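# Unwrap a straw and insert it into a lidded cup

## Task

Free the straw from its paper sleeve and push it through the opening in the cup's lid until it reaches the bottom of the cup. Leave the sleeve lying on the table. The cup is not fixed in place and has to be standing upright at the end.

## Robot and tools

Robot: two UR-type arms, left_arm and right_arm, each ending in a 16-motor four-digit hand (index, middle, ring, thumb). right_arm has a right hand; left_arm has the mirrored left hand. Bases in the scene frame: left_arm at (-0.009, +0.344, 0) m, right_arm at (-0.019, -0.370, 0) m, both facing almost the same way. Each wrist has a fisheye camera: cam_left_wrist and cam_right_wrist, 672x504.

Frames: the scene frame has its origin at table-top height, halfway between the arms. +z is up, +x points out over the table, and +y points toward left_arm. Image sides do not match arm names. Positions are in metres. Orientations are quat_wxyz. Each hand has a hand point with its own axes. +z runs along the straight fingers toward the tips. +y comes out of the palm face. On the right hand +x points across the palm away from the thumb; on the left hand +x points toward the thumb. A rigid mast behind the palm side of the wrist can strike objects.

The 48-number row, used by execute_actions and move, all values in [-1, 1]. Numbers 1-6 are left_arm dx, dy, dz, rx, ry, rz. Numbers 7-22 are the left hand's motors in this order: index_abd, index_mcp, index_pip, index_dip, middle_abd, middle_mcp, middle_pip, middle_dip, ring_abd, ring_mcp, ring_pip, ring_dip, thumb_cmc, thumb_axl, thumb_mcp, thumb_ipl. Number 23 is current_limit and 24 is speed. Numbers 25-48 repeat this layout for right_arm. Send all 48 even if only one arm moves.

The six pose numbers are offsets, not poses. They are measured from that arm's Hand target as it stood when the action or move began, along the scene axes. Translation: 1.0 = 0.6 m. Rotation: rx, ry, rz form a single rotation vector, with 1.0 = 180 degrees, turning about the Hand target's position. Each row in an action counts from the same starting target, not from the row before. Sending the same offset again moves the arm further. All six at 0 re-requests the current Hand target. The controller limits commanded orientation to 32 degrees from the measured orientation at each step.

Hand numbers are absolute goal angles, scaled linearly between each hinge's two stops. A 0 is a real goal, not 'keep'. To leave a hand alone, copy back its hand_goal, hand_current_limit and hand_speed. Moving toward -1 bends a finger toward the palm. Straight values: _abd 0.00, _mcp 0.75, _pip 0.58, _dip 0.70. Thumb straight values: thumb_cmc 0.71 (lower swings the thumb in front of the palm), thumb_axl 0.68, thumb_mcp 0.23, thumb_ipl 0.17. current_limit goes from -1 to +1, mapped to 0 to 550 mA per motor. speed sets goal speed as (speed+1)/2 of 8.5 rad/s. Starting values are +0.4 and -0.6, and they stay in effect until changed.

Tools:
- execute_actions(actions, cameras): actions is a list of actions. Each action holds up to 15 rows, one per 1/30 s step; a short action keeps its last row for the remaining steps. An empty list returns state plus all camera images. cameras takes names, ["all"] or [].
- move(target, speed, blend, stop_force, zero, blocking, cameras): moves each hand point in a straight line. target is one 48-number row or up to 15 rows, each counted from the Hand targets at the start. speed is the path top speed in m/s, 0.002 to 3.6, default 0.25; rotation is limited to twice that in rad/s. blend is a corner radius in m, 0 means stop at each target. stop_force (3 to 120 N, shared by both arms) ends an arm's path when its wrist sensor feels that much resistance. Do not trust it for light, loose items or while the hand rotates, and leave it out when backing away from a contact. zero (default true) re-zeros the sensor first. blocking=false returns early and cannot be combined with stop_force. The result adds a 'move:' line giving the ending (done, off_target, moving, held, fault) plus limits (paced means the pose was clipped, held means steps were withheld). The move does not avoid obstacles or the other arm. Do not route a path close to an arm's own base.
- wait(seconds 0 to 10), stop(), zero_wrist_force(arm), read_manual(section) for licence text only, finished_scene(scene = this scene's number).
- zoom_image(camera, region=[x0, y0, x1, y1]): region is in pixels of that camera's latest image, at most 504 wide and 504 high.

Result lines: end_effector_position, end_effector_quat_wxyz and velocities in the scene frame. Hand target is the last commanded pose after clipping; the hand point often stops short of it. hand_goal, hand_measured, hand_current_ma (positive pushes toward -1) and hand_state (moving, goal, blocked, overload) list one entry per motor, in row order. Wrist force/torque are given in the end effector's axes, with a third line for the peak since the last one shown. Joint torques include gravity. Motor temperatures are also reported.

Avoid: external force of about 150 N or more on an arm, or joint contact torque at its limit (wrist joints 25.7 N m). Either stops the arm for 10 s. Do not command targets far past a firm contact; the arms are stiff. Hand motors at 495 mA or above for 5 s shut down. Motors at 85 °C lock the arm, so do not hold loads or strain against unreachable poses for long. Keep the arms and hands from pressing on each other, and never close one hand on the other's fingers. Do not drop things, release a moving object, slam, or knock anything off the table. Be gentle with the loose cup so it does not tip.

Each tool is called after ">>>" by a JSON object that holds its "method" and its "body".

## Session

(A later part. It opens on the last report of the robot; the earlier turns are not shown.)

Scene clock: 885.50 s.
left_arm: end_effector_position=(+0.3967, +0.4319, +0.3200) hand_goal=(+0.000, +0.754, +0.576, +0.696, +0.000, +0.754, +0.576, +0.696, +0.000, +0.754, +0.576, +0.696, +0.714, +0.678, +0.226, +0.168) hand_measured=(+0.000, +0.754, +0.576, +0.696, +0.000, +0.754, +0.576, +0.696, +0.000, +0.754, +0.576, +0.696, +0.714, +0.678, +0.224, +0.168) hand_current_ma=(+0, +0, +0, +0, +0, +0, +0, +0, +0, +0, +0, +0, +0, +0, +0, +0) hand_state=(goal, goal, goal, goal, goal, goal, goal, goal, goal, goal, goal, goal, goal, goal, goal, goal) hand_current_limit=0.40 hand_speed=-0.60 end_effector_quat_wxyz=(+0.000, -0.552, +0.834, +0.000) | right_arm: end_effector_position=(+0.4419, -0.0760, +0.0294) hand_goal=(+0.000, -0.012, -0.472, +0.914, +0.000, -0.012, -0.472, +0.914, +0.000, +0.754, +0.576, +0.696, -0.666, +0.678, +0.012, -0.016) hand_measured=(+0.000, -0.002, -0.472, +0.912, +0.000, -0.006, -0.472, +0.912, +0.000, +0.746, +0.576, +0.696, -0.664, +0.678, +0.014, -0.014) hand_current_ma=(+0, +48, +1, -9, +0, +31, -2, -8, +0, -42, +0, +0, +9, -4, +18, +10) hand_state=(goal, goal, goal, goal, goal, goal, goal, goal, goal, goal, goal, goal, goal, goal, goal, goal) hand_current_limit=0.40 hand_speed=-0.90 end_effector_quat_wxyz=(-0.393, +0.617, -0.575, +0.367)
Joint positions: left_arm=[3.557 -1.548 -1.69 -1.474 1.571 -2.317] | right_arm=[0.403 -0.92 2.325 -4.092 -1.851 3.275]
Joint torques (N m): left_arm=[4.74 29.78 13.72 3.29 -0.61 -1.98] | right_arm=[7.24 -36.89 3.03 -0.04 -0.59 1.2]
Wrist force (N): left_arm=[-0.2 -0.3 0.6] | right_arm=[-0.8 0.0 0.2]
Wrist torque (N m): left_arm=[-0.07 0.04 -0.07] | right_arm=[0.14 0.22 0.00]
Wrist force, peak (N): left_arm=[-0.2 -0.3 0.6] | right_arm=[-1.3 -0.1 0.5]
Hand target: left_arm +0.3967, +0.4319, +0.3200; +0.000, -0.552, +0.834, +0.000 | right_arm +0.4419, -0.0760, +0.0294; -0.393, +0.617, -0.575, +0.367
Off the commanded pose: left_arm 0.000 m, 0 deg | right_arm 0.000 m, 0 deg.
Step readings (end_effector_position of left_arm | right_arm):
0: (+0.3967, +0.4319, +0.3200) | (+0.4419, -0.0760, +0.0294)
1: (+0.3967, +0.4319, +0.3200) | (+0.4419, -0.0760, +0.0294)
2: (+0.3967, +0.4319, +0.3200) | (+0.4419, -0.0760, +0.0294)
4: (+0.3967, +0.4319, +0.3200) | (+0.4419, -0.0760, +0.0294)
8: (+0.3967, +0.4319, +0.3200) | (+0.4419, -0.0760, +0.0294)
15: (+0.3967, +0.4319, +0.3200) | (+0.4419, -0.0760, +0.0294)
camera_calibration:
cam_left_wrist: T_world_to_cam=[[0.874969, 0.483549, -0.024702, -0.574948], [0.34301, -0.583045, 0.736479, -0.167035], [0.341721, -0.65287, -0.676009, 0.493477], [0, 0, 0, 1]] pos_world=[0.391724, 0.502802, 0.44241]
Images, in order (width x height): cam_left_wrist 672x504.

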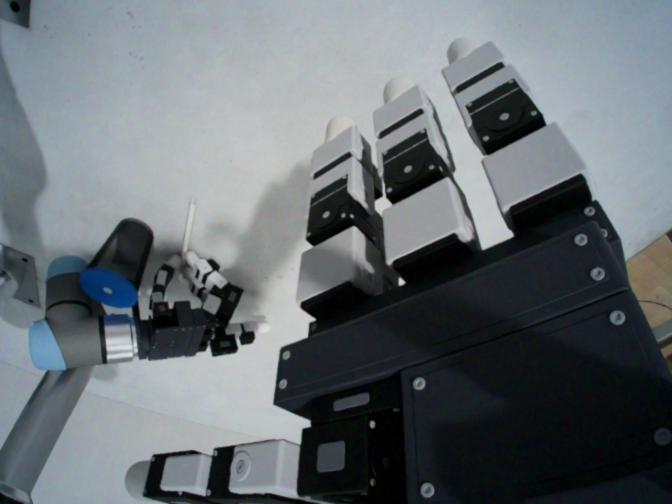

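>>> {"method": "execute_actions", "body": {"actions": [[[0,0,0,0,0,0,0,0.754,0.576,0.696,0,0.754,0.576,0.696,0,0.754,0.576,0.696,0.714,0.678,0.226,0.168,0.4,-0.6,0,0,-0.0009,0,0,0,0,-0.013,-0.472,0.913,0,-0.013,-0.472,0.913,0,0.754,0.576,0.696,-0.666,0.678,0.0112,-0.0162,0.4,-0.9]],[[0,0,0,0,0,0,0,0.754,0.576,0.696,0,0.754,0.576,0.696,0,0.754,0.576,0.696,0.714,0.678,0.226,0.168,0.4,-0.6,0,0,0,0,0,0,0,-0.023,-0.480,0.908,0,-0.023,-0.480,0.908,0,0.754,0.576,0.696,-0.666,0.678,0.001,-0.02,0.4,-0.9]]], "cameras": []}}

>>> {"method": "execute_actions", "body": {"actions": [[[0,0,0,0,0,0,0,0.754,0.576,0.696,0,0.754,0.576,0.696,0,0.754,0.576,0.696,0.714,0.678,0.226,0.168,0.4,-0.6,0,0,0,0,0,0,0,-0.033,-0.488,0.903,0,-0.033,-0.488,0.903,0,0.754,0.576,0.696,-0.666,0.678,-0.009,-0.025,0.4,-0.9]]], "cameras": ["cam_left_wrist"]}}

>>> {"method": "zoom_image", "body": {"camera": "cam_left_wrist", "region": [140, 190, 260, 280]}}

Scene clock: 901.20 s.
left_arm: end_effector_position=(+0.3967, +0.4319, +0.3200) hand_goal=(+0.000, +0.754, +0.576, +0.696, +0.000, +0.754, +0.576, +0.696, +0.000, +0.754, +0.576, +0.696, +0.714, +0.678, +0.226, +0.168) hand_measured=(+0.000, +0.754, +0.576, +0.696, +0.000, +0.754, +0.576, +0.696, +0.000, +0.754, +0.576, +0.696, +0.714, +0.678, +0.224, +0.168) hand_current_ma=(+0, +0, +0, +0, +0, +0, +0, +0, +0, +0, +0, +0, +0, +0, +0, +0) hand_state=(goal, goal, goal, goal, goal, goal, goal, goal, goal, goal, goal, goal, goal, goal, goal, goal) hand_current_limit=0.40 hand_speed=-0.60 end_effector_quat_wxyz=(+0.000, -0.552, +0.834, +0.000) | right_arm: end_effector_position=(+0.4419, -0.0760, +0.0289) hand_goal=(+0.000, -0.022, -0.480, +0.908, +0.000, -0.022, -0.480, +0.908, +0.000, +0.754, +0.576, +0.696, -0.666, +0.678, +0.002, -0.020) hand_measured=(+0.000, -0.008, -0.474, +0.912, +0.000, -0.010, -0.472, +0.912, +0.000, +0.746, +0.576, +0.696, -0.664, +0.678, +0.016, -0.014) hand_current_ma=(+0, +77, +34, +20, +0, +69, +36, +19, +0, -42, +0, +0, +9, -4, +87, +37) hand_state=(goal, goal, goal, goal, goal, goal, goal, goal, goal, goal, goal, goal, goal, goal, goal, goal) hand_current_limit=0.40 hand_speed=-0.90 end_effector_quat_wxyz=(-0.393, +0.617, -0.575, +0.367)
Joint positions: left_arm=[3.557 -1.548 -1.69 -1.474 1.571 -2.317] | right_arm=[0.403 -0.918 2.325 -4.093 -1.851 3.275]
Joint torques (N m): left_arm=[4.87 29.44 13.41 3.43 -0.65 -2.2] | right_arm=[7.69 -22.6 -13.43 -5.38 -0.7 1.22]
Wrist force (N): left_arm=[0.1 -0.1 0.3] | right_arm=[-0.9 -1.0 0.1]
Wrist torque (N m): left_arm=[-0.03 -0.01 -0.05] | right_arm=[0.06 0.23 -0.02]
Wrist force, peak (N): left_arm=[0.0 -0.4 0.6] | right_arm=[-1.1 -1.7 0.1]
Hand target: left_arm +0.3967, +0.4319, +0.3200; +0.000, -0.552, +0.834, +0.000 | right_arm +0.4419, -0.0760, +0.0289; -0.393, +0.617, -0.575, +0.367
Off the commanded pose: left_arm 0.000 m, 0 deg | right_arm 0.000 m, 0 deg.
Step readings (end_effector_position of left_arm | right_arm):
0: (+0.3967, +0.4319, +0.3200) | (+0.4419, -0.0760, +0.0294)
1: (+0.3967, +0.4319, +0.3200) | (+0.4419, -0.0760, +0.0294)
2: (+0.3967, +0.4319, +0.3200) | (+0.4419, -0.0760, +0.0294)
4: (+0.3967, +0.4319, +0.3200) | (+0.4418, -0.0760, +0.0292)
8: (+0.3967, +0.4319, +0.3200) | (+0.4418, -0.0760, +0.0290)
15: (+0.3967, +0.4319, +0.3200) | (+0.4419, -0.0760, +0.0289)
16: (+0.3967, +0.4319, +0.3200) | (+0.4419, -0.0760, +0.0289)
17: (+0.3967, +0.4319, +0.3200) | (+0.4419, -0.0760, +0.0289)
19: (+0.3967, +0.4319, +0.3200) | (+0.4419, -0.0760, +0.0289)
23: (+0.3967, +0.4319, +0.3200) | (+0.4419, -0.0760, +0.0289)
30: (+0.3967, +0.4319, +0.3200) | (+0.4419, -0.0760, +0.0289)
No camera images: "cameras" was empty.

Scene clock: 901.90 s.
left_arm: end_effector_position=(+0.3967, +0.4319, +0.3200) hand_goal=(+0.000, +0.754, +0.576, +0.696, +0.000, +0.754, +0.576, +0.696, +0.000, +0.754, +0.576, +0.696, +0.714, +0.678, +0.226, +0.168) hand_measured=(+0.000, +0.754, +0.576, +0.696, +0.000, +0.754, +0.576, +0.696, +0.000, +0.754, +0.576, +0.696, +0.714, +0.678, +0.224, +0.168) hand_current_ma=(+0, +0, +0, +0, +0, +0, +0, +0, +0, +0, +0, +0, +0, +0, +0, +0) hand_state=(goal, goal, goal, goal, goal, goal, goal, goal, goal, goal, goal, goal, goal, goal, goal, goal) hand_current_limit=0.40 hand_speed=-0.60 end_effector_quat_wxyz=(+0.000, -0.552, +0.834, +0.000) | right_arm: end_effector_position=(+0.4419, -0.0760, +0.0289) hand_goal=(+0.000, -0.032, -0.488, +0.904, +0.000, -0.032, -0.488, +0.904, +0.000, +0.754, +0.576, +0.696, -0.666, +0.678, -0.008, -0.024) hand_measured=(+0.000, -0.012, -0.474, +0.912, +0.000, -0.010, -0.476, +0.910, +0.000, +0.746, +0.576, +0.696, -0.664, +0.678, +0.016, -0.014) hand_current_ma=(+0, +110, +70, +40, +0, +114, +65, +34, +0, -42, +0, +0, +9, -4, +152, +64) hand_state=(goal, blocked, goal, goal, goal, blocked, goal, goal, goal, goal, goal, goal, goal, goal, blocked, goal) hand_current_limit=0.40 hand_speed=-0.90 end_effector_quat_wxyz=(-0.393, +0.617, -0.575, +0.367)
Joint positions: left_arm=[3.557 -1.548 -1.69 -1.474 1.571 -2.317] | right_arm=[0.403 -0.918 2.325 -4.093 -1.851 3.275]
Joint torques (N m): left_arm=[4.71 29.39 12.82 3.46 -0.72 -2.25] | right_arm=[7.16 -22.21 -12.23 -5.33 -0.74 1.14]
Wrist force (N): left_arm=[-0.3 -0.2 0.2] | right_arm=[-1.0 -1.1 -0.2]
Wrist torque (N m): left_arm=[-0.02 0.04 -0.08] | right_arm=[0.07 0.25 -0.04]
Wrist force, peak (N): left_arm=[-0.3 -0.2 0.6] | right_arm=[-1.5 -1.2 0.1]
Hand target: left_arm +0.3967, +0.4319, +0.3200; +0.000, -0.552, +0.834, +0.000 | right_arm +0.4419, -0.0760, +0.0289; -0.393, +0.617, -0.575, +0.367
Off the commanded pose: left_arm 0.000 m, 0 deg | right_arm 0.000 m, 0 deg.
Step readings (end_effector_position of left_arm | right_arm):
0: (+0.3967, +0.4319, +0.3200) | (+0.4419, -0.0760, +0.0289)
1: (+0.3967, +0.4319, +0.3200) | (+0.4419, -0.0760, +0.0289)
2: (+0.3967, +0.4319, +0.3200) | (+0.4419, -0.0760, +0.0289)
4: (+0.3967, +0.4319, +0.3200) | (+0.4419, -0.0760, +0.0289)
8: (+0.3967, +0.4319, +0.3200) | (+0.4419, -0.0760, +0.0289)
15: (+0.3967, +0.4319, +0.3200) | (+0.4419, -0.0760, +0.0289)
camera_calibration:
cam_left_wrist: T_world_to_cam=[[0.874969, 0.483549, -0.024702, -0.574948], [0.34301, -0.583045, 0.736479, -0.167035], [0.341721, -0.65287, -0.676009, 0.493477], [0, 0, 0, 1]] pos_world=[0.391724, 0.502802, 0.44241]
Images, in order (width x height): cam_left_wrist 672x504.

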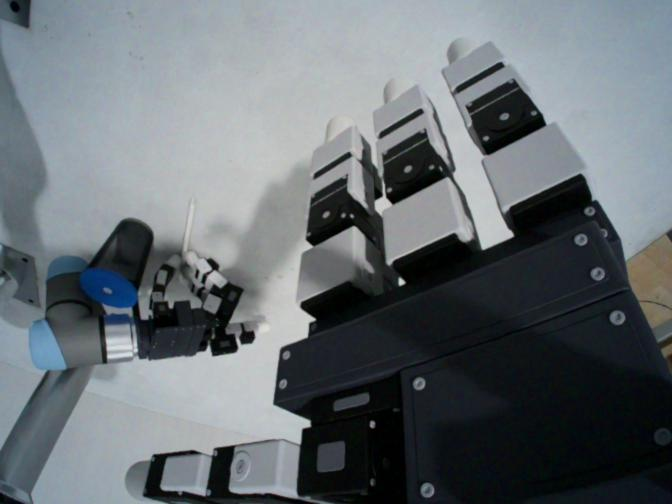

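Scaled by 4.200 from the camera's 672x504 image, which has a finer 960x720 frame.

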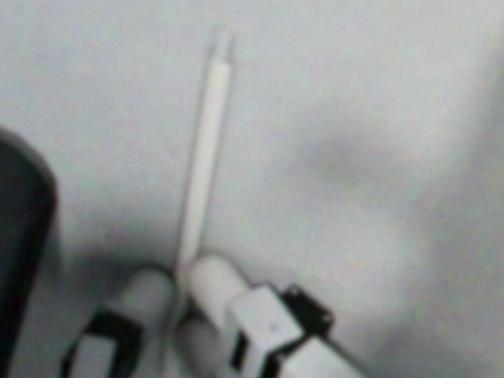

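>>> {"method": "move", "body": {"target": [0,0,0,0,0,0,0,0.754,0.576,0.696,0,0.754,0.576,0.696,0,0.754,0.576,0.696,0.714,0.678,0.226,0.168,0.4,-0.6,0,0,0.0033,0,0,0,0,-0.033,-0.488,0.903,0,-0.033,-0.488,0.903,0,0.754,0.576,0.696,-0.666,0.678,-0.009,-0.025,0.4,-0.9], "speed": 0.004, "cameras": ["cam_left_wrist"]}}

>>> {"method": "zoom_image", "body": {"camera": "cam_left_wrist", "region": [140, 190, 260, 280]}}

Scene clock: 907.27 s.
left_arm: end_effector_position=(+0.3967, +0.4319, +0.3200) hand_goal=(+0.000, +0.754, +0.576, +0.696, +0.000, +0.754, +0.576, +0.696, +0.000, +0.754, +0.576, +0.696, +0.714, +0.678, +0.226, +0.168) hand_measured=(+0.000, +0.754, +0.576, +0.696, +0.000, +0.754, +0.576, +0.696, +0.000, +0.754, +0.576, +0.696, +0.714, +0.678, +0.224, +0.168) hand_current_ma=(+0, +0, +0, +0, +0, +0, +0, +0, +0, +0, +0, +0, +0, +0, +0, +0) hand_state=(goal, goal, goal, goal, goal, goal, goal, goal, goal, goal, goal, goal, goal, goal, goal, goal) hand_current_limit=0.40 hand_speed=-0.60 end_effector_quat_wxyz=(+0.000, -0.552, +0.834, +0.000) | right_arm: end_effector_position=(+0.4419, -0.0760, +0.0307) hand_goal=(+0.000, -0.032, -0.488, +0.904, +0.000, -0.032, -0.488, +0.904, +0.000, +0.754, +0.576, +0.696, -0.666, +0.678, -0.008, -0.024) hand_measured=(+0.000, -0.020, -0.476, +0.910, +0.000, -0.022, -0.476, +0.910, +0.000, +0.746, +0.576, +0.696, -0.664, +0.678, +0.010, -0.016) hand_current_ma=(+0, +57, +55, +32, +0, +55, +54, +26, +0, -42, +0, +0, +9, -4, +117, +59) hand_state=(goal, goal, goal, goal, goal, goal, goal, goal, goal, goal, goal, goal, goal, goal, goal, goal) hand_current_limit=0.40 hand_speed=-0.90 end_effector_quat_wxyz=(-0.393, +0.617, -0.575, +0.367)
Joint positions: left_arm=[3.557 -1.548 -1.69 -1.474 1.571 -2.317] | right_arm=[0.403 -0.924 2.326 -4.088 -1.851 3.275]
Joint torques (N m): left_arm=[5.96 30.3 14 3.45 -0.67 -2.16] | right_arm=[6.77 -36.42 2.29 0.18 -0.8 0.68]
Wrist force (N): left_arm=[0.0 -0.2 0.3] | right_arm=[-1.1 -0.3 0.3]
Wrist torque (N m): left_arm=[-0.04 0.01 -0.05] | right_arm=[0.06 0.26 -0.04]
Wrist force, peak (N): left_arm=[-0.2 -0.3 0.8] | right_arm=[-1.4 -1.4 0.0]
Hand target: left_arm +0.3967, +0.4319, +0.3200; +0.000, -0.552, +0.834, +0.000 | right_arm +0.4419, -0.0760, +0.0309; -0.393, +0.617, -0.575, +0.367
Off the commanded pose: left_arm 0.000 m, 0 deg | right_arm 0.000 m, 0 deg.
move: done
camera_calibration:
cam_left_wrist: T_world_to_cam=[[0.874969, 0.483549, -0.024702, -0.574948], [0.34301, -0.583045, 0.736479, -0.167035], [0.341721, -0.65287, -0.676009, 0.493477], [0, 0, 0, 1]] pos_world=[0.391724, 0.502802, 0.44241]
Images, in order (width x height): cam_left_wrist 672x504.

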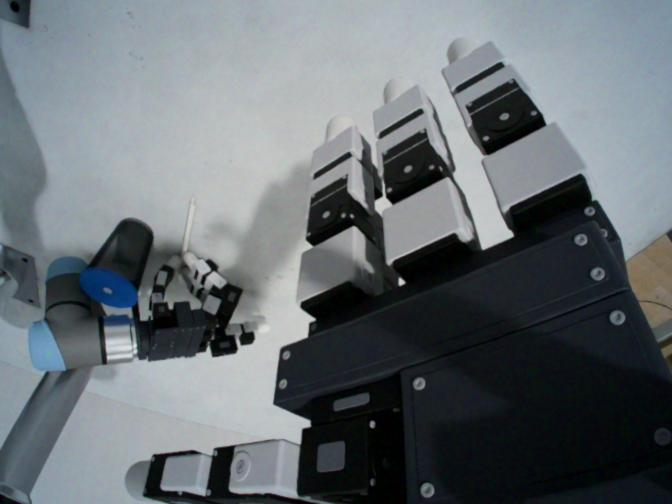

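Scaled by 4.200 from the camera's 672x504 image, which has a finer 960x720 frame.

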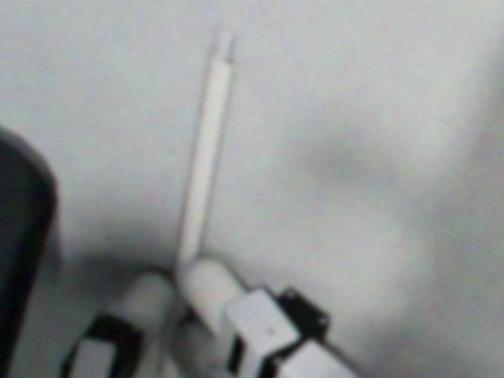

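>>> {"method": "execute_actions", "body": {"actions": [[[0,0,0,0,0,0,0,0.754,0.576,0.696,0,-0.2055,-0.299,0.116,0,-0.2055,-0.299,0.116,-0.571,0.678,0.226,0.168,0.4,-0.6,0,0,0,0,0,0,0,0.0685,-0.5372,0.913,0,0.0685,-0.5372,0.913,0,0.754,0.576,0.696,-0.666,0.678,0.0112,-0.0162,0.4,-0.9]],[[0,0,0,0,0,0,0,0.754,0.576,0.696,0,-0.2055,-0.299,0.116,0,-0.2055,-0.299,0.116,-0.571,0.678,0.226,0.168,0.4,-0.6,0,0,0,0,0,0,0,0.1164,-0.5693,0.913,0,0.1164,-0.5693,0.913,0,0.754,0.576,0.696,-0.666,0.678,0.0112,-0.0162,0.4,-0.9]]], "cameras": ["cam_left_wrist"]}}

>>> {"method": "zoom_image", "body": {"camera": "cam_left_wrist", "region": [140, 190, 260, 280]}}

Scene clock: 1065.87 s.
left_arm: end_effector_position=(+0.3967, +0.4319, +0.3200) hand_goal=(+0.000, +0.754, +0.576, +0.696, +0.000, -0.206, -0.298, +0.116, +0.000, -0.206, -0.298, +0.116, -0.570, +0.678, +0.226, +0.168) hand_measured=(+0.000, +0.754, +0.576, +0.696, +0.000, -0.188, -0.290, +0.118, +0.000, -0.184, -0.292, +0.120, -0.568, +0.678, +0.224, +0.168) hand_current_ma=(+0, +0, +0, +0, +0, +8, +1, +0, +0, +10, +1, +0, +0, +0, +0, +0) hand_state=(goal, goal, goal, goal, goal, goal, goal, goal, goal, blocked, goal, goal, goal, goal, goal, goal) hand_current_limit=0.40 hand_speed=-0.60 end_effector_quat_wxyz=(+0.000, -0.552, +0.834, +0.000) | right_arm: end_effector_position=(+0.4419, -0.0760, +0.0309) hand_goal=(+0.000, +0.116, -0.570, +0.914, +0.000, +0.116, -0.570, +0.914, +0.000, +0.754, +0.576, +0.696, -0.666, +0.678, +0.012, -0.016) hand_measured=(+0.000, +0.110, -0.562, +0.912, +0.000, +0.110, -0.562, +0.912, +0.000, +0.746, +0.576, +0.696, -0.664, +0.678, +0.010, -0.014) hand_current_ma=(+0, -28, +36, -9, +0, -30, +36, -8, +0, -42, +0, +0, +9, -4, -7, +8) hand_state=(goal, goal, goal, goal, goal, goal, goal, goal, goal, goal, goal, goal, goal, goal, goal, goal) hand_current_limit=0.40 hand_speed=-0.90 end_effector_quat_wxyz=(-0.393, +0.617, -0.575, +0.367)
Joint positions: left_arm=[3.557 -1.548 -1.69 -1.474 1.571 -2.317] | right_arm=[0.403 -0.925 2.326 -4.088 -1.851 3.275]
Joint torques (N m): left_arm=[4.97 30.17 13.12 3.41 -0.49 -2.16] | right_arm=[6.59 -37.48 0.78 -0.15 -0.77 0.15]
Wrist force (N): left_arm=[-0.2 0.0 0.5] | right_arm=[-1.2 0.0 0.1]
Wrist torque (N m): left_arm=[0.15 0.08 -0.08] | right_arm=[0.10 0.26 -0.03]
Wrist force, peak (N): left_arm=[0.1 -0.6 0.7] | right_arm=[-1.5 0.0 0.2]
Hand target: left_arm +0.3967, +0.4319, +0.3200; +0.000, -0.552, +0.834, +0.000 | right_arm +0.4419, -0.0760, +0.0309; -0.393, +0.617, -0.575, +0.367
Off the commanded pose: left_arm 0.000 m, 0 deg | right_arm 0.000 m, 0 deg.
Step readings (end_effector_position of left_arm | right_arm):
0: (+0.3967, +0.4319, +0.3200) | (+0.4419, -0.0760, +0.0309)
1: (+0.3967, +0.4319, +0.3200) | (+0.4419, -0.0760, +0.0309)
2: (+0.3967, +0.4319, +0.3200) | (+0.4419, -0.0760, +0.0309)
4: (+0.3967, +0.4319, +0.3200) | (+0.4419, -0.0760, +0.0309)
8: (+0.3967, +0.4319, +0.3200) | (+0.4419, -0.0760, +0.0309)
15: (+0.3967, +0.4319, +0.3200) | (+0.4419, -0.0760, +0.0309)
16: (+0.3967, +0.4319, +0.3200) | (+0.4419, -0.0760, +0.0309)
17: (+0.3967, +0.4319, +0.3200) | (+0.4419, -0.0760, +0.0309)
19: (+0.3967, +0.4319, +0.3200) | (+0.4419, -0.0760, +0.0309)
23: (+0.3967, +0.4319, +0.3200) | (+0.4419, -0.0760, +0.0309)
30: (+0.3967, +0.4319, +0.3200) | (+0.4419, -0.0760, +0.0309)
camera_calibration:
cam_left_wrist: T_world_to_cam=[[0.874969, 0.483549, -0.024702, -0.574948], [0.34301, -0.583045, 0.736479, -0.167035], [0.341721, -0.65287, -0.676009, 0.493477], [0, 0, 0, 1]] pos_world=[0.391724, 0.502802, 0.44241]
Images, in order (width x height): cam_left_wrist 672x504.

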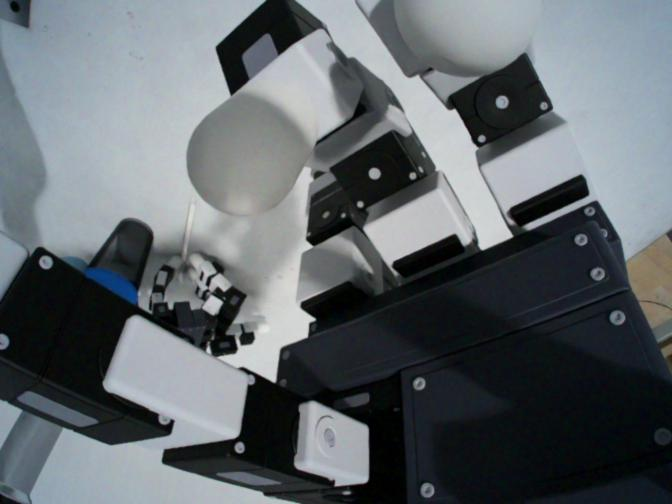

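Scaled by 4.200 from the camera's 672x504 image, which has a finer 960x720 frame.

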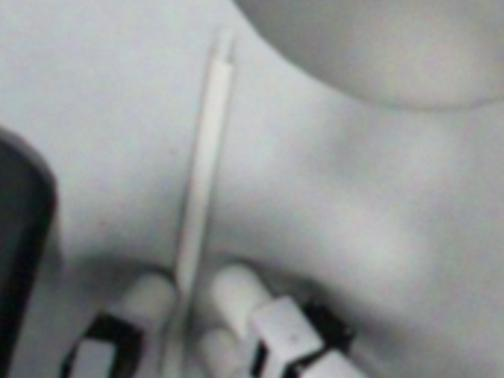

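>>> {"method": "execute_actions", "body": {"actions": [[[0,0,0,0,0,0,0,0.754,0.576,0.696,0,0.98,0.98,0.98,0,0.98,0.98,0.98,-0.571,0.678,0.226,0.168,0.4,-0.6,0,0,0,0,0,0,0,0.1164,-0.5693,0.913,0,0.1164,-0.5693,0.913,0,0.754,0.576,0.696,-0.666,0.678,0.0112,-0.0162,0.4,-0.9]]], "cameras": []}}

>>> {"method": "move", "body": {"target": [-0.1328,-0.5168,-0.275,0,0,0,0,0.754,0.576,0.696,0,0.98,0.98,0.98,0,0.98,0.98,0.98,-0.571,0.678,0.226,0.168,0.4,-0.6,0,0,0,0,0,0,0,0.1164,-0.5693,0.913,0,0.1164,-0.5693,0.913,0,0.754,0.576,0.696,-0.666,0.678,0.0112,-0.0162,0.4,-0.9], "speed": 0.15, "cameras": ["all"]}}

Scene clock: 1088.40 s.
left_arm: end_effector_position=(+0.3967, +0.4319, +0.3200) hand_goal=(+0.000, +0.754, +0.576, +0.696, +0.000, +0.980, +0.980, +0.980, +0.000, +0.980, +0.980, +0.980, -0.570, +0.678, +0.226, +0.168) hand_measured=(+0.000, +0.754, +0.576, +0.696, +0.000, +0.970, +0.972, +0.978, +0.000, +0.968, +0.972, +0.976, -0.568, +0.678, +0.224, +0.168) hand_current_ma=(+0, +0, +0, +0, +0, -3, -1, +0, +0, -3, -1, +0, +0, +0, +0, +0) hand_state=(goal, goal, goal, goal, goal, goal, goal, goal, goal, goal, goal, goal, goal, goal, goal, goal) hand_current_limit=0.40 hand_speed=-0.60 end_effector_quat_wxyz=(+0.000, -0.552, +0.834, +0.000) | right_arm: end_effector_position=(+0.4419, -0.0760, +0.0309) hand_goal=(+0.000, +0.116, -0.570, +0.914, +0.000, +0.116, -0.570, +0.914, +0.000, +0.754, +0.576, +0.696, -0.666, +0.678, +0.012, -0.016) hand_measured=(+0.000, +0.110, -0.562, +0.912, +0.000, +0.110, -0.562, +0.912, +0.000, +0.746, +0.576, +0.696, -0.664, +0.678, +0.010, -0.014) hand_current_ma=(+0, -28, +36, -9, +0, -30, +36, -8, +0, -42, +0, +0, +9, -4, -7, +8) hand_state=(goal, goal, goal, goal, goal, goal, goal, goal, goal, goal, goal, goal, goal, goal, goal, goal) hand_current_limit=0.40 hand_speed=-0.90 end_effector_quat_wxyz=(-0.393, +0.617, -0.575, +0.367)
Joint positions: left_arm=[3.557 -1.548 -1.69 -1.474 1.571 -2.317] | right_arm=[0.403 -0.925 2.326 -4.088 -1.851 3.275]
Joint torques (N m): left_arm=[4.23 29.86 13.61 3.66 -0.52 -2.35] | right_arm=[6.84 -36.89 0.81 -0.68 -0.7 -0.26]
Wrist force (N): left_arm=[-0.1 0.2 0.3] | right_arm=[-1.1 0.0 0.1]
Wrist torque (N m): left_arm=[0.04 0.06 -0.07] | right_arm=[0.09 0.25 -0.03]
Wrist force, peak (N): left_arm=[-0.2 -0.4 0.6] | right_arm=[-1.4 -0.1 0.4]
Hand target: left_arm +0.3967, +0.4319, +0.3200; +0.000, -0.552, +0.834, +0.000 | right_arm +0.4419, -0.0760, +0.0309; -0.393, +0.617, -0.575, +0.367
Off the commanded pose: left_arm 0.000 m, 0 deg | right_arm 0.000 m, 0 deg.
Step readings (end_effector_position of left_arm | right_arm):
0: (+0.3967, +0.4319, +0.3200) | (+0.4419, -0.0760, +0.0309)
1: (+0.3967, +0.4319, +0.3200) | (+0.4419, -0.0760, +0.0309)
2: (+0.3967, +0.4319, +0.3200) | (+0.4419, -0.0760, +0.0309)
4: (+0.3967, +0.4319, +0.3200) | (+0.4419, -0.0760, +0.0309)
8: (+0.3967, +0.4319, +0.3200) | (+0.4419, -0.0760, +0.0309)
15: (+0.3967, +0.4319, +0.3200) | (+0.4419, -0.0760, +0.0309)
No camera images: "cameras" was empty.

Scene clock: 1091.47 s.
left_arm: end_effector_position=(+0.3170, +0.1220, +0.1551) hand_goal=(+0.000, +0.754, +0.576, +0.696, +0.000, +0.980, +0.980, +0.980, +0.000, +0.980, +0.980, +0.980, -0.570, +0.678, +0.226, +0.168) hand_measured=(+0.000, +0.754, +0.576, +0.696, +0.000, +0.970, +0.972, +0.978, +0.000, +0.968, +0.972, +0.976, -0.568, +0.678, +0.224, +0.168) hand_current_ma=(+0, +0, +0, +0, +0, -3, -1, +0, +0, -3, -1, +0, +0, +0, +0, +0) hand_state=(goal, goal, goal, goal, goal, goal, goal, goal, goal, goal, goal, goal, goal, goal, goal, goal) hand_current_limit=0.40 hand_speed=-0.60 end_effector_quat_wxyz=(+0.000, -0.552, +0.834, +0.000) | right_arm: end_effector_position=(+0.4419, -0.0760, +0.0309) hand_goal=(+0.000, +0.116, -0.570, +0.914, +0.000, +0.116, -0.570, +0.914, +0.000, +0.754, +0.576, +0.696, -0.666, +0.678, +0.012, -0.016) hand_measured=(+0.000, +0.110, -0.562, +0.912, +0.000, +0.110, -0.562, +0.912, +0.000, +0.746, +0.576, +0.696, -0.664, +0.678, +0.010, -0.014) hand_current_ma=(+0, -28, +36, -9, +0, -30, +36, -8, +0, -42, +0, +0, +9, -4, -7, +8) hand_state=(goal, goal, goal, goal, goal, goal, goal, goal, goal, goal, goal, goal, goal, goal, goal, goal) hand_current_limit=0.40 hand_speed=-0.90 end_effector_quat_wxyz=(-0.393, +0.617, -0.575, +0.367)
Joint positions: left_arm=[2.903 -1.619 -2.065 -1.029 1.571 -2.972] | right_arm=[0.403 -0.925 2.326 -4.088 -1.851 3.275]
Joint torques (N m): left_arm=[-9.54 12.8 27.4 4.78 1.29 -2.66] | right_arm=[6.85 -36.34 -0.88 -1.14 -0.58 -0.68]
Wrist force (N): left_arm=[0.1 -0.1 0.4] | right_arm=[-1.2 0.0 0.2]
Wrist torque (N m): left_arm=[-0.02 0.05 0.03] | right_arm=[0.08 0.25 -0.03]
Wrist force, peak (N): left_arm=[1.1 -0.3 0.8] | right_arm=[-1.3 0.2 -0.1]
Hand target: left_arm +0.3170, +0.1218, +0.1550; +0.000, -0.552, +0.834, +0.000 | right_arm +0.4419, -0.0760, +0.0309; -0.393, +0.617, -0.575, +0.367
Off the commanded pose: left_arm 0.000 m, 0 deg | right_arm 0.000 m, 0 deg.
move: done
camera_calibration:
cam_left_wrist: T_world_to_cam=[[0.87497, 0.48354, -0.0248279, -0.359437], [0.343073, -0.582978, 0.736504, -0.19907], [0.341655, -0.652937, -0.675977, 0.20684], [0, 0, 0, 1]] pos_world=[0.312125, 0.192803, 0.277511]
cam_right_wrist: T_world_to_cam=[[-0.335313, 0.712561, -0.616297, 0.257657], [-0.477151, 0.435613, 0.763262, 0.176406], [0.812338, 0.549998, 0.193932, -0.195487], [0, 0, 0, 1]] pos_world=[0.32937, -0.152923, 0.0620601]

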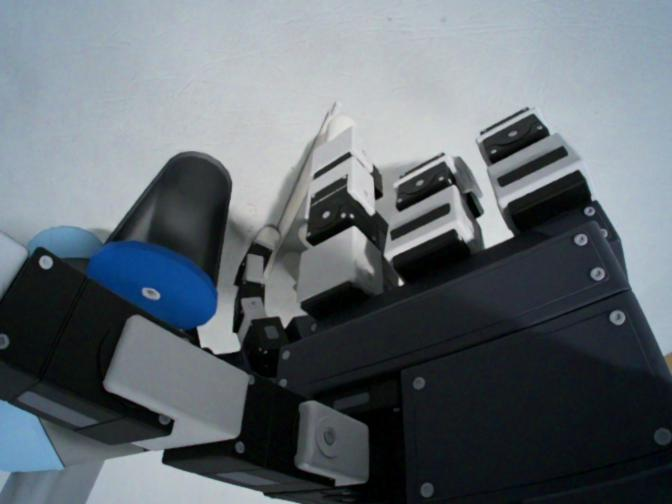

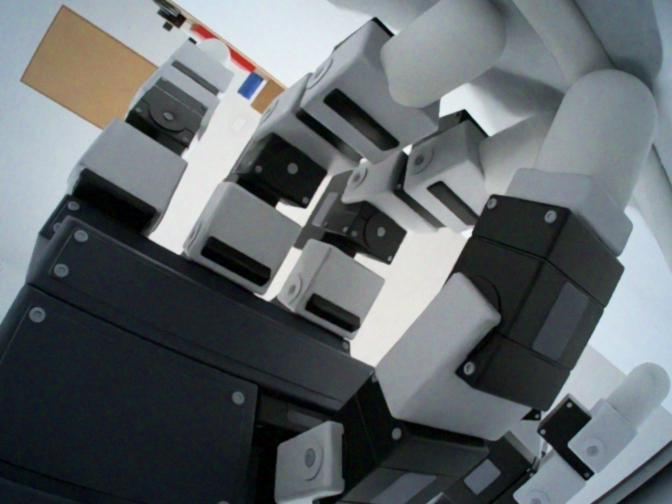

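>>> {"method": "zoom_image", "body": {"camera": "cam_left_wrist", "region": [220, 80, 420, 230]}}

>>> {"method": "zoom_image", "body": {"camera": "cam_right_wrist", "region": [360, 0, 672, 234]}}

Scaled by 2.520 from the camera's 672x504 image, which has a finer 960x720 frame.

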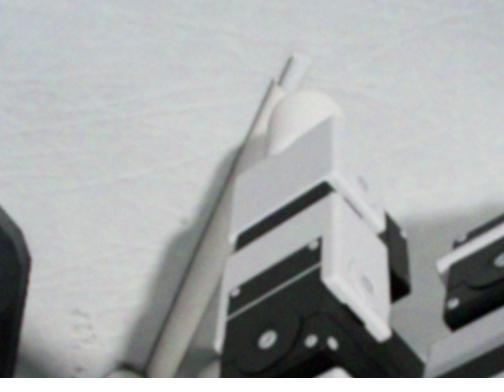

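Scaled by 1.615 from the camera's 672x504 image, which has a finer 960x720 frame.

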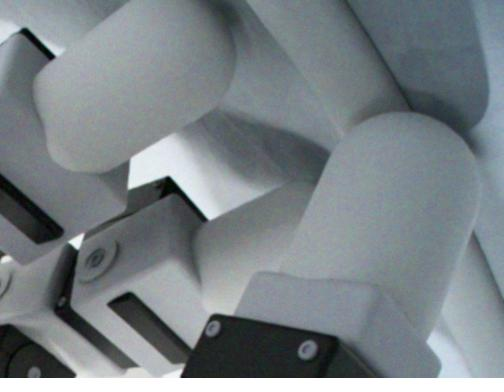

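>>> {"method": "move", "body": {"target": [[-0.00367,-0.0055,-0.01667,0,0,0,0,0.754,0.576,0.696,0,0.98,0.98,0.98,0,0.98,0.98,0.98,-0.571,0.678,0.226,0.168,0.4,-0.6,0,0,0,0,0,0,0,0.1164,-0.5693,0.913,0,0.1164,-0.5693,0.913,0,0.754,0.576,0.696,-0.666,0.678,0.0112,-0.0162,0.4,-0.9],[-0.00367,-0.0055,-0.051,0,0,0,0,0.754,0.576,0.696,0,0.98,0.98,0.98,0,0.98,0.98,0.98,-0.571,0.678,0.226,0.168,0.4,-0.6,0,0,0,0,0,0,0,0.1164,-0.5693,0.913,0,0.1164,-0.5693,0.913,0,0.754,0.576,0.696,-0.666,0.678,0.0112,-0.0162,0.4,-0.9]], "speed": [0.02,0.006], "stop_force": 3, "cameras": ["all"]}}

>>> {"method": "zoom_image", "body": {"camera": "cam_left_wrist", "region": [220, 80, 420, 230]}}

>>> {"method": "zoom_image", "body": {"camera": "cam_right_wrist", "region": [360, 0, 672, 234]}}

Scene clock: 1127.53 s.
left_arm: end_effector_position=(+0.3148, +0.1185, +0.1283) hand_goal=(+0.000, +0.754, +0.576, +0.696, +0.000, +0.980, +0.980, +0.980, +0.000, +0.980, +0.980, +0.980, -0.570, +0.678, +0.226, +0.168) hand_measured=(+0.000, +0.752, +0.576, +0.696, +0.000, +0.970, +0.972, +0.978, +0.000, +0.968, +0.972, +0.976, -0.568, +0.678, +0.224, +0.168) hand_current_ma=(+0, +0, +0, +0, +0, -3, -1, +0, +0, -3, -1, +0, +0, +0, +0, +0) hand_state=(goal, goal, goal, goal, goal, goal, goal, goal, goal, goal, goal, goal, goal, goal, goal, goal) hand_current_limit=0.40 hand_speed=-0.60 end_effector_quat_wxyz=(+0.000, -0.552, +0.834, +0.000) | right_arm: end_effector_position=(+0.4419, -0.0760, +0.0309) hand_goal=(+0.000, +0.116, -0.570, +0.914, +0.000, +0.116, -0.570, +0.914, +0.000, +0.754, +0.576, +0.696, -0.666, +0.678, +0.012, -0.016) hand_measured=(+0.000, +0.110, -0.562, +0.912, +0.000, +0.110, -0.562, +0.912, +0.000, +0.746, +0.576, +0.696, -0.664, +0.678, +0.010, -0.014) hand_current_ma=(+0, -28, +36, -9, +0, -30, +36, -8, +0, -42, +0, +0, +9, -4, -7, +8) hand_state=(goal, goal, goal, goal, goal, goal, goal, goal, goal, goal, goal, goal, goal, goal, goal, goal) hand_current_limit=0.40 hand_speed=-0.90 end_effector_quat_wxyz=(-0.393, +0.617, -0.575, +0.367)
Joint positions: left_arm=[2.894 -1.658 -2.104 -0.95 1.571 -2.98] | right_arm=[0.403 -0.925 2.326 -4.088 -1.851 3.275]
Joint torques (N m): left_arm=[-8.55 31.67 26.1 0.53 1.33 -2.52] | right_arm=[6.85 -36.48 -2.6 -2.28 -0.41 -1.14]
Wrist force (N): left_arm=[0.1 -0.1 -3.0] | right_arm=[-1.0 0.0 0.3]
Wrist torque (N m): left_arm=[0.24 0.09 0.04] | right_arm=[0.07 0.24 -0.03]
Wrist force, peak (N): left_arm=[0.4 0.0 -5.6] | right_arm=[-1.4 0.0 0.2]
Hand target: left_arm +0.3148, +0.1185, +0.1283; +0.000, -0.552, +0.834, +0.000 (not the last commanded pose) | right_arm +0.4419, -0.0760, +0.0309; -0.393, +0.617, -0.575, +0.367
Off the commanded pose: left_arm 0.004 m, 0 deg | right_arm 0.000 m, 0 deg.
move: contact (left_arm); path passed 1 of 2 targets
camera_calibration:
cam_left_wrist: T_world_to_cam=[[0.874969, 0.483549, -0.024702, -0.356566], [0.34301, -0.583045, 0.736479, -0.18052], [0.341721, -0.65287, -0.676009, 0.18723], [0, 0, 0, 1]] pos_world=[0.309924, 0.189402, 0.25071]
cam_right_wrist: T_world_to_cam=[[-0.335313, 0.712561, -0.616297, 0.257657], [-0.477151, 0.435613, 0.763262, 0.176406], [0.812338, 0.549998, 0.193932, -0.195487], [0, 0, 0, 1]] pos_world=[0.32937, -0.152923, 0.0620601]

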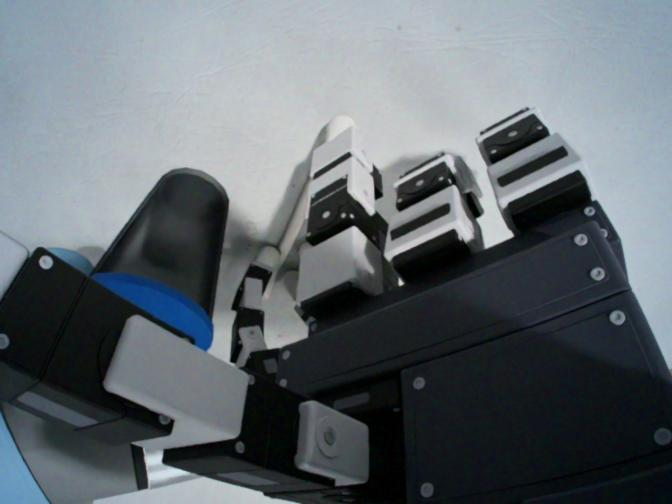

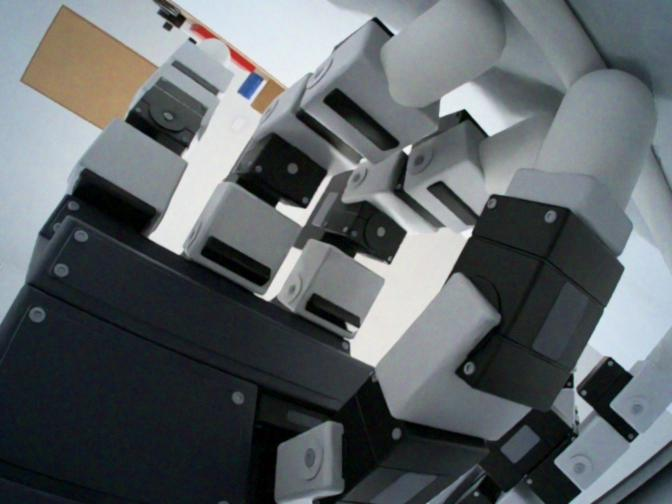

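Scaled by 2.520 from the camera's 672x504 image, which has a finer 960x720 frame.

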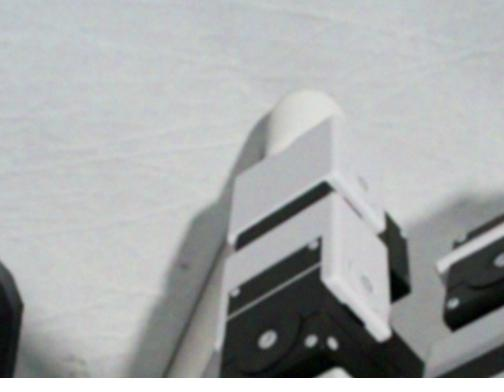

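Scaled by 1.615 from the camera's 672x504 image, which has a finer 960x720 frame.

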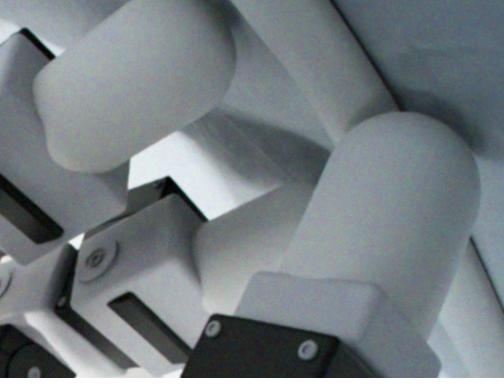

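>>> {"method": "move", "body": {"target": [[0,0,0.05,0,0,0,0,0.754,0.576,0.696,0,0.98,0.98,0.98,0,0.98,0.98,0.98,-0.571,0.678,0.226,0.168,0.4,-0.6,0,0,0.05,0,0,0,0,0.1164,-0.5693,0.913,0,0.1164,-0.5693,0.913,0,0.754,0.576,0.696,-0.666,0.678,0.0112,-0.0162,0.4,-0.9],[0.0753,0.2358,0.2195,0,0,0,0,0.754,0.576,0.696,0,0.98,0.98,0.98,0,0.98,0.98,0.98,-0.571,0.678,0.226,0.168,0.4,-0.6,0,0,0.25,0,0,0,0,0.1164,-0.5693,0.913,0,0.1164,-0.5693,0.913,0,0.754,0.576,0.696,-0.666,0.678,0.0112,-0.0162,0.4,-0.9]], "speed": [0.03,0.12], "blend": [0.01,0], "cameras": ["all"]}}

>>> {"method": "zoom_image", "body": {"camera": "cam_left_wrist", "region": [180, 120, 420, 300]}}

Scene clock: 1239.53 s.
left_arm: end_effector_position=(+0.3600, +0.2599, +0.2599) hand_goal=(+0.000, +0.754, +0.576, +0.696, +0.000, +0.980, +0.980, +0.980, +0.000, +0.980, +0.980, +0.980, -0.570, +0.678, +0.226, +0.168) hand_measured=(+0.000, +0.752, +0.576, +0.696, +0.000, +0.970, +0.972, +0.978, +0.000, +0.968, +0.972, +0.976, -0.568, +0.678, +0.224, +0.168) hand_current_ma=(+0, +0, +0, +0, +0, -3, -1, +0, +0, -3, -1, +0, +0, +0, +0, +0) hand_state=(goal, goal, goal, goal, goal, goal, goal, goal, goal, goal, goal, goal, goal, goal, goal, goal) hand_current_limit=0.40 hand_speed=-0.60 end_effector_quat_wxyz=(+0.000, -0.552, +0.834, +0.000) | right_arm: end_effector_position=(+0.4419, -0.0760, +0.1808) hand_goal=(+0.000, +0.116, -0.570, +0.914, +0.000, +0.116, -0.570, +0.914, +0.000, +0.754, +0.576, +0.696, -0.666, +0.678, +0.012, -0.016) hand_measured=(+0.000, +0.110, -0.562, +0.912, +0.000, +0.110, -0.562, +0.912, +0.000, +0.746, +0.576, +0.696, -0.664, +0.678, +0.010, -0.014) hand_current_ma=(+0, -28, +35, -9, +0, -30, +36, -8, +0, -42, +0, +0, +9, -4, -7, +8) hand_state=(goal, goal, goal, goal, goal, goal, goal, goal, goal, goal, goal, goal, goal, goal, goal, goal) hand_current_limit=0.40 hand_speed=-0.90 end_effector_quat_wxyz=(-0.393, +0.617, -0.575, +0.367)
Joint positions: left_arm=[3.216 -1.493 -1.898 -1.322 1.571 -2.659] | right_arm=[0.403 -1.366 2.292 -3.613 -1.851 3.275]
Joint torques (N m): left_arm=[9.05 28.51 28.65 0.39 -1.36 2.49] | right_arm=[-9.35 -29.84 -21.95 0.15 0.98 1.6]
Wrist force (N): left_arm=[0.2 0.1 0.2] | right_arm=[-1.2 0.2 0.4]
Wrist torque (N m): left_arm=[0.02 0.03 -0.05] | right_arm=[0.09 0.26 -0.03]
Wrist force, peak (N): left_arm=[0.2 -0.3 -3.4] | right_arm=[-1.5 0.4 0.3]
Hand target: left_arm +0.3600, +0.2600, +0.2600; +0.000, -0.552, +0.834, +0.000 | right_arm +0.4419, -0.0760, +0.1809; -0.393, +0.617, -0.575, +0.367
Off the commanded pose: left_arm 0.000 m, 0 deg | right_arm 0.000 m, 0 deg.
move: done
camera_calibration:
cam_left_wrist: T_world_to_cam=[[0.874969, 0.483549, -0.024702, -0.461102], [0.34301, -0.583045, 0.736479, -0.210526], [0.341721, -0.65287, -0.676009, 0.353031], [0, 0, 0, 1]] pos_world=[0.355024, 0.330702, 0.38231]
cam_right_wrist: T_world_to_cam=[[-0.335339, 0.712572, -0.61627, 0.350044], [-0.477236, 0.43552, 0.763262, 0.0620077], [0.812277, 0.550057, 0.194019, -0.224547], [0, 0, 0, 1]] pos_world=[0.32937, -0.152924, 0.21196]

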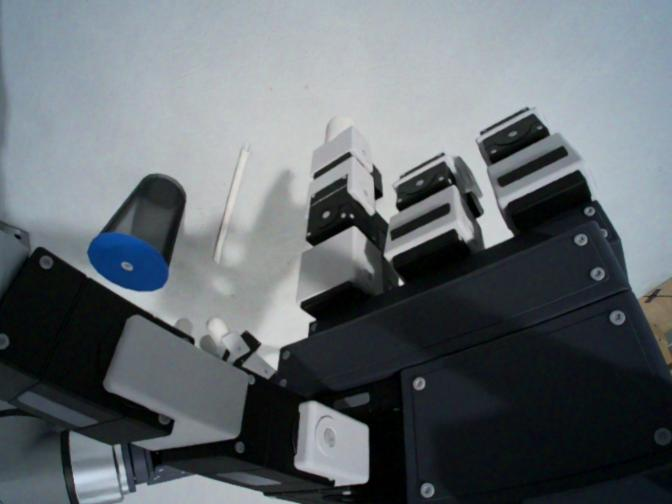

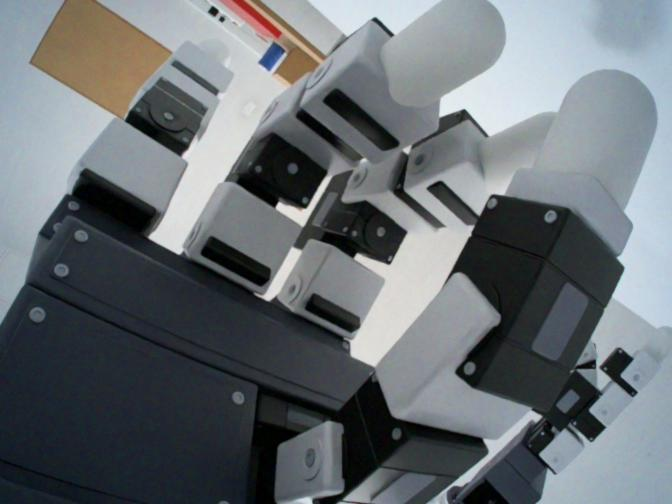

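Scaled by 2.100 from the camera's 672x504 image, which has a finer 960x720 frame.

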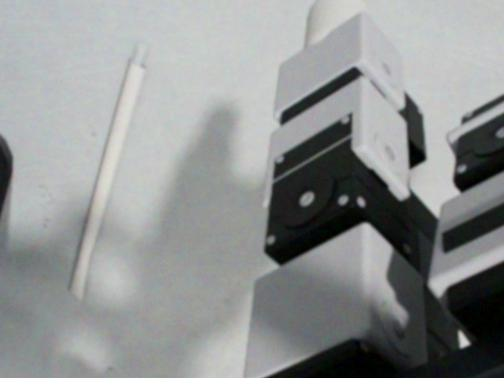

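>>> {"method": "zoom_image", "body": {"camera": "cam_left_wrist", "region": [200, 135, 280, 195]}}

>>> {"method": "zoom_image", "body": {"camera": "cam_left_wrist", "region": [180, 215, 260, 275]}}

Scaled by 6.300 from the camera's 672x504 image, which has a finer 960x720 frame.

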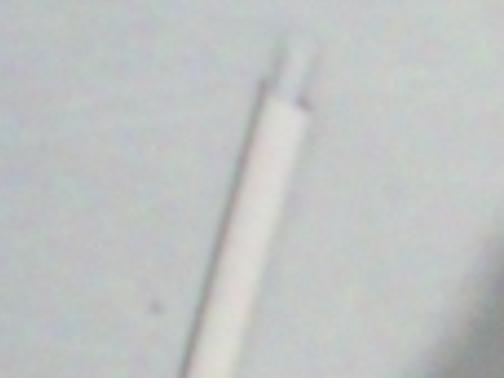

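Scaled by 6.300 from the camera's 672x504 image, which has a finer 960x720 frame.

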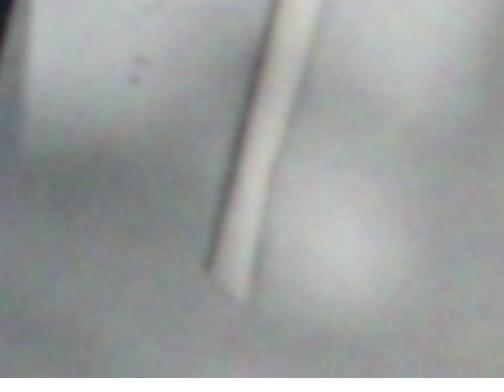

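>>> {"method": "execute_actions", "body": {"actions": [[[0,0,0,0,0,0,0,0.754,0.576,0.696,0,0.98,0.98,0.98,0,0.98,0.98,0.98,-0.571,0.678,0.226,0.168,0.4,-0.6,0,0,0.1,0,0,0,0.133,1,1,1,-0.083,1,1,1,0,-0.0685,-0.299,0.261,-0.666,0.678,0.0112,-0.0162,0.4,-0.6]]], "cameras": []}}

>>> {"method": "move", "body": {"target": [0,0,0,0,0,0,0,0.754,0.576,0.696,0,0.98,0.98,0.98,0,0.98,0.98,0.98,-0.571,0.678,0.226,0.168,0.4,-0.6,-0.0405,-0.2547,0,-0.2063,0.1685,0.4925,0.133,1,1,1,-0.083,1,1,1,0,-0.0685,-0.299,0.261,-0.666,0.678,0.0112,-0.0162,0.4,-0.6], "speed": 0.2, "cameras": ["all"]}}

Scene clock: 1309.57 s.
left_arm: end_effector_position=(+0.3600, +0.2600, +0.2600) hand_goal=(+0.000, +0.754, +0.576, +0.696, +0.000, +0.980, +0.980, +0.980, +0.000, +0.980, +0.980, +0.980, -0.570, +0.678, +0.226, +0.168) hand_measured=(+0.000, +0.752, +0.576, +0.696, +0.000, +0.970, +0.972, +0.978, +0.000, +0.968, +0.972, +0.976, -0.568, +0.678, +0.224, +0.168) hand_current_ma=(+0, +0, +0, +0, +0, -3, -1, +0, +0, -3, -1, +0, +0, +0, +0, +0) hand_state=(goal, goal, goal, goal, goal, goal, goal, goal, goal, goal, goal, goal, goal, goal, goal, goal) hand_current_limit=0.40 hand_speed=-0.60 end_effector_quat_wxyz=(+0.000, -0.552, +0.834, +0.000) | right_arm: end_effector_position=(+0.4419, -0.0760, +0.2409) hand_goal=(+0.134, +1.000, +1.000, +1.000, -0.082, +1.000, +1.000, +1.000, +0.000, -0.068, -0.298, +0.262, -0.666, +0.678, +0.012, -0.016) hand_measured=(+0.130, +0.978, +0.992, +0.998, -0.078, +0.978, +0.992, +0.998, +0.000, -0.066, -0.292, +0.266, -0.664, +0.678, +0.010, -0.014) hand_current_ma=(-15, -113, -38, -15, +15, -122, -39, -12, +0, +12, +30, +18, +9, -4, -7, +8) hand_state=(goal, blocked, goal, goal, goal, blocked, goal, goal, goal, goal, goal, goal, goal, goal, goal, goal) hand_current_limit=0.40 hand_speed=-0.60 end_effector_quat_wxyz=(-0.393, +0.617, -0.575, +0.367)
Joint positions: left_arm=[3.216 -1.493 -1.898 -1.322 1.571 -2.658] | right_arm=[0.403 -1.501 2.23 -3.416 -1.851 3.275]
Joint torques (N m): left_arm=[8.12 28.87 29.57 0.73 -1.23 2.22] | right_arm=[-9.61 -27.07 -26.16 0.08 1.17 1.48]
Wrist force (N): left_arm=[0.2 -0.2 0.1] | right_arm=[-1.2 0.5 0.4]
Wrist torque (N m): left_arm=[-0.01 0.03 -0.05] | right_arm=[0.09 0.25 -0.02]
Wrist force, peak (N): left_arm=[0.2 -0.3 0.7] | right_arm=[-0.6 6.7 1.9]
Hand target: left_arm +0.3600, +0.2600, +0.2600; +0.000, -0.552, +0.834, +0.000 | right_arm +0.4419, -0.0760, +0.2409; -0.393, +0.617, -0.575, +0.367
Off the commanded pose: left_arm 0.000 m, 0 deg | right_arm 0.000 m, 0 deg.
Step readings (end_effector_position of left_arm | right_arm):
0: (+0.3600, +0.2600, +0.2600) | (+0.4419, -0.0760, +0.1809)
1: (+0.3600, +0.2600, +0.2600) | (+0.4419, -0.0760, +0.1809)
2: (+0.3600, +0.2600, +0.2600) | (+0.4428, -0.0756, +0.1838)
4: (+0.3600, +0.2600, +0.2600) | (+0.4442, -0.0750, +0.2022)
8: (+0.3600, +0.2600, +0.2600) | (+0.4426, -0.0756, +0.2278)
15: (+0.3600, +0.2600, +0.2600) | (+0.4419, -0.0759, +0.2389)
No camera images: "cameras" was empty.

Scene clock: 1314.67 s.
left_arm: end_effector_position=(+0.3600, +0.2600, +0.2600) hand_goal=(+0.000, +0.754, +0.576, +0.696, +0.000, +0.980, +0.980, +0.980, +0.000, +0.980, +0.980, +0.980, -0.570, +0.678, +0.226, +0.168) hand_measured=(+0.000, +0.752, +0.576, +0.696, +0.000, +0.970, +0.972, +0.978, +0.000, +0.968, +0.972, +0.976, -0.568, +0.678, +0.224, +0.168) hand_current_ma=(+0, +0, +0, +0, +0, -3, -1, +0, +0, -3, -1, +0, +0, +0, +0, +0) hand_state=(goal, goal, goal, goal, goal, goal, goal, goal, goal, goal, goal, goal, goal, goal, goal, goal) hand_current_limit=0.40 hand_speed=-0.60 end_effector_quat_wxyz=(+0.000, -0.552, +0.834, +0.000) | right_arm: end_effector_position=(+0.4176, -0.2288, +0.2409) hand_goal=(+0.134, +1.000, +1.000, +1.000, -0.082, +1.000, +1.000, +1.000, +0.000, -0.068, -0.298, +0.262, -0.666, +0.678, +0.012, -0.016) hand_measured=(+0.132, +0.982, +0.992, +0.998, -0.078, +0.980, +0.992, +0.998, +0.000, -0.064, -0.292, +0.266, -0.664, +0.678, +0.010, -0.014) hand_current_ma=(-13, -98, -38, -15, +15, -106, -39, -12, +0, +18, +30, +18, +9, -4, -7, +8) hand_state=(goal, goal, goal, goal, goal, goal, goal, goal, goal, goal, goal, goal, goal, goal, goal, goal) hand_current_limit=0.40 hand_speed=-0.60 end_effector_quat_wxyz=(-0.191, +0.979, +0.065, -0.012)
Joint positions: left_arm=[3.216 -1.493 -1.898 -1.322 1.571 -2.658] | right_arm=[0.031 -1.615 1.864 -1.77 -1.189 1.438]
Joint torques (N m): left_arm=[8.27 27.24 29.91 0.73 -1.13 2.28] | right_arm=[7.62 -11.01 -30.62 0.31 -0.74 -1.59]
Wrist force (N): left_arm=[0.0 -0.4 0.4] | right_arm=[0.1 -0.1 0.2]
Wrist torque (N m): left_arm=[-0.06 0.07 -0.06] | right_arm=[0.07 -0.03 0.09]
Wrist force, peak (N): left_arm=[0.5 -0.2 0.5] | right_arm=[-1.3 0.6 0.0]
Hand target: left_arm +0.3600, +0.2600, +0.2600; +0.000, -0.552, +0.834, +0.000 | right_arm +0.4176, -0.2288, +0.2409; -0.191, +0.979, +0.065, -0.012
Off the commanded pose: left_arm 0.000 m, 0 deg | right_arm 0.000 m, 0 deg.
move: done
camera_calibration:
cam_left_wrist: T_world_to_cam=[[0.874969, 0.483549, -0.024702, -0.461196], [0.34301, -0.583045, 0.736479, -0.210483], [0.341721, -0.65287, -0.676009, 0.353229], [0, 0, 0, 1]] pos_world=[0.355024, 0.330902, 0.38241]
cam_right_wrist: T_world_to_cam=[[-0.646085, -0.718775, -0.256782, 0.203528], [-0.489462, 0.132023, 0.861973, -0.0170336], [-0.585664, 0.682593, -0.437111, 0.633677], [0, 0, 0, 1]] pos_world=[0.49428, -0.284004, 0.343932]

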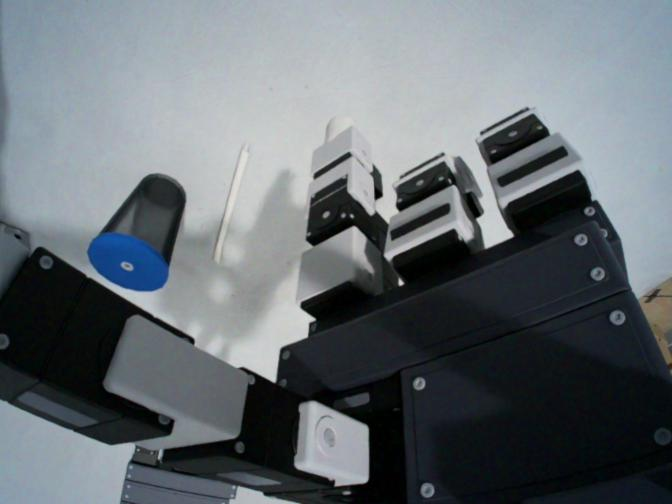

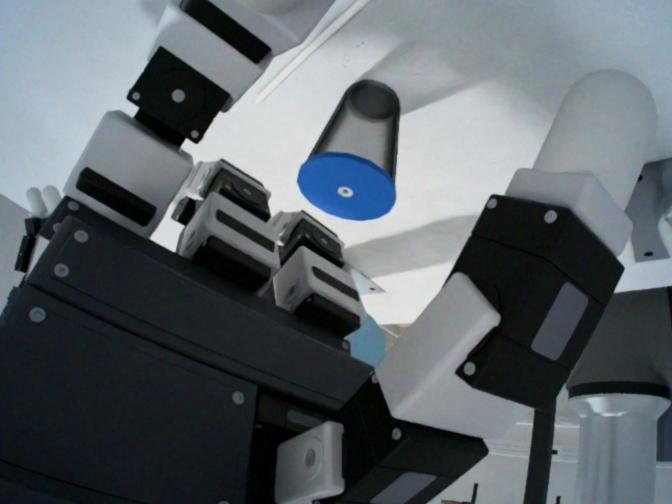

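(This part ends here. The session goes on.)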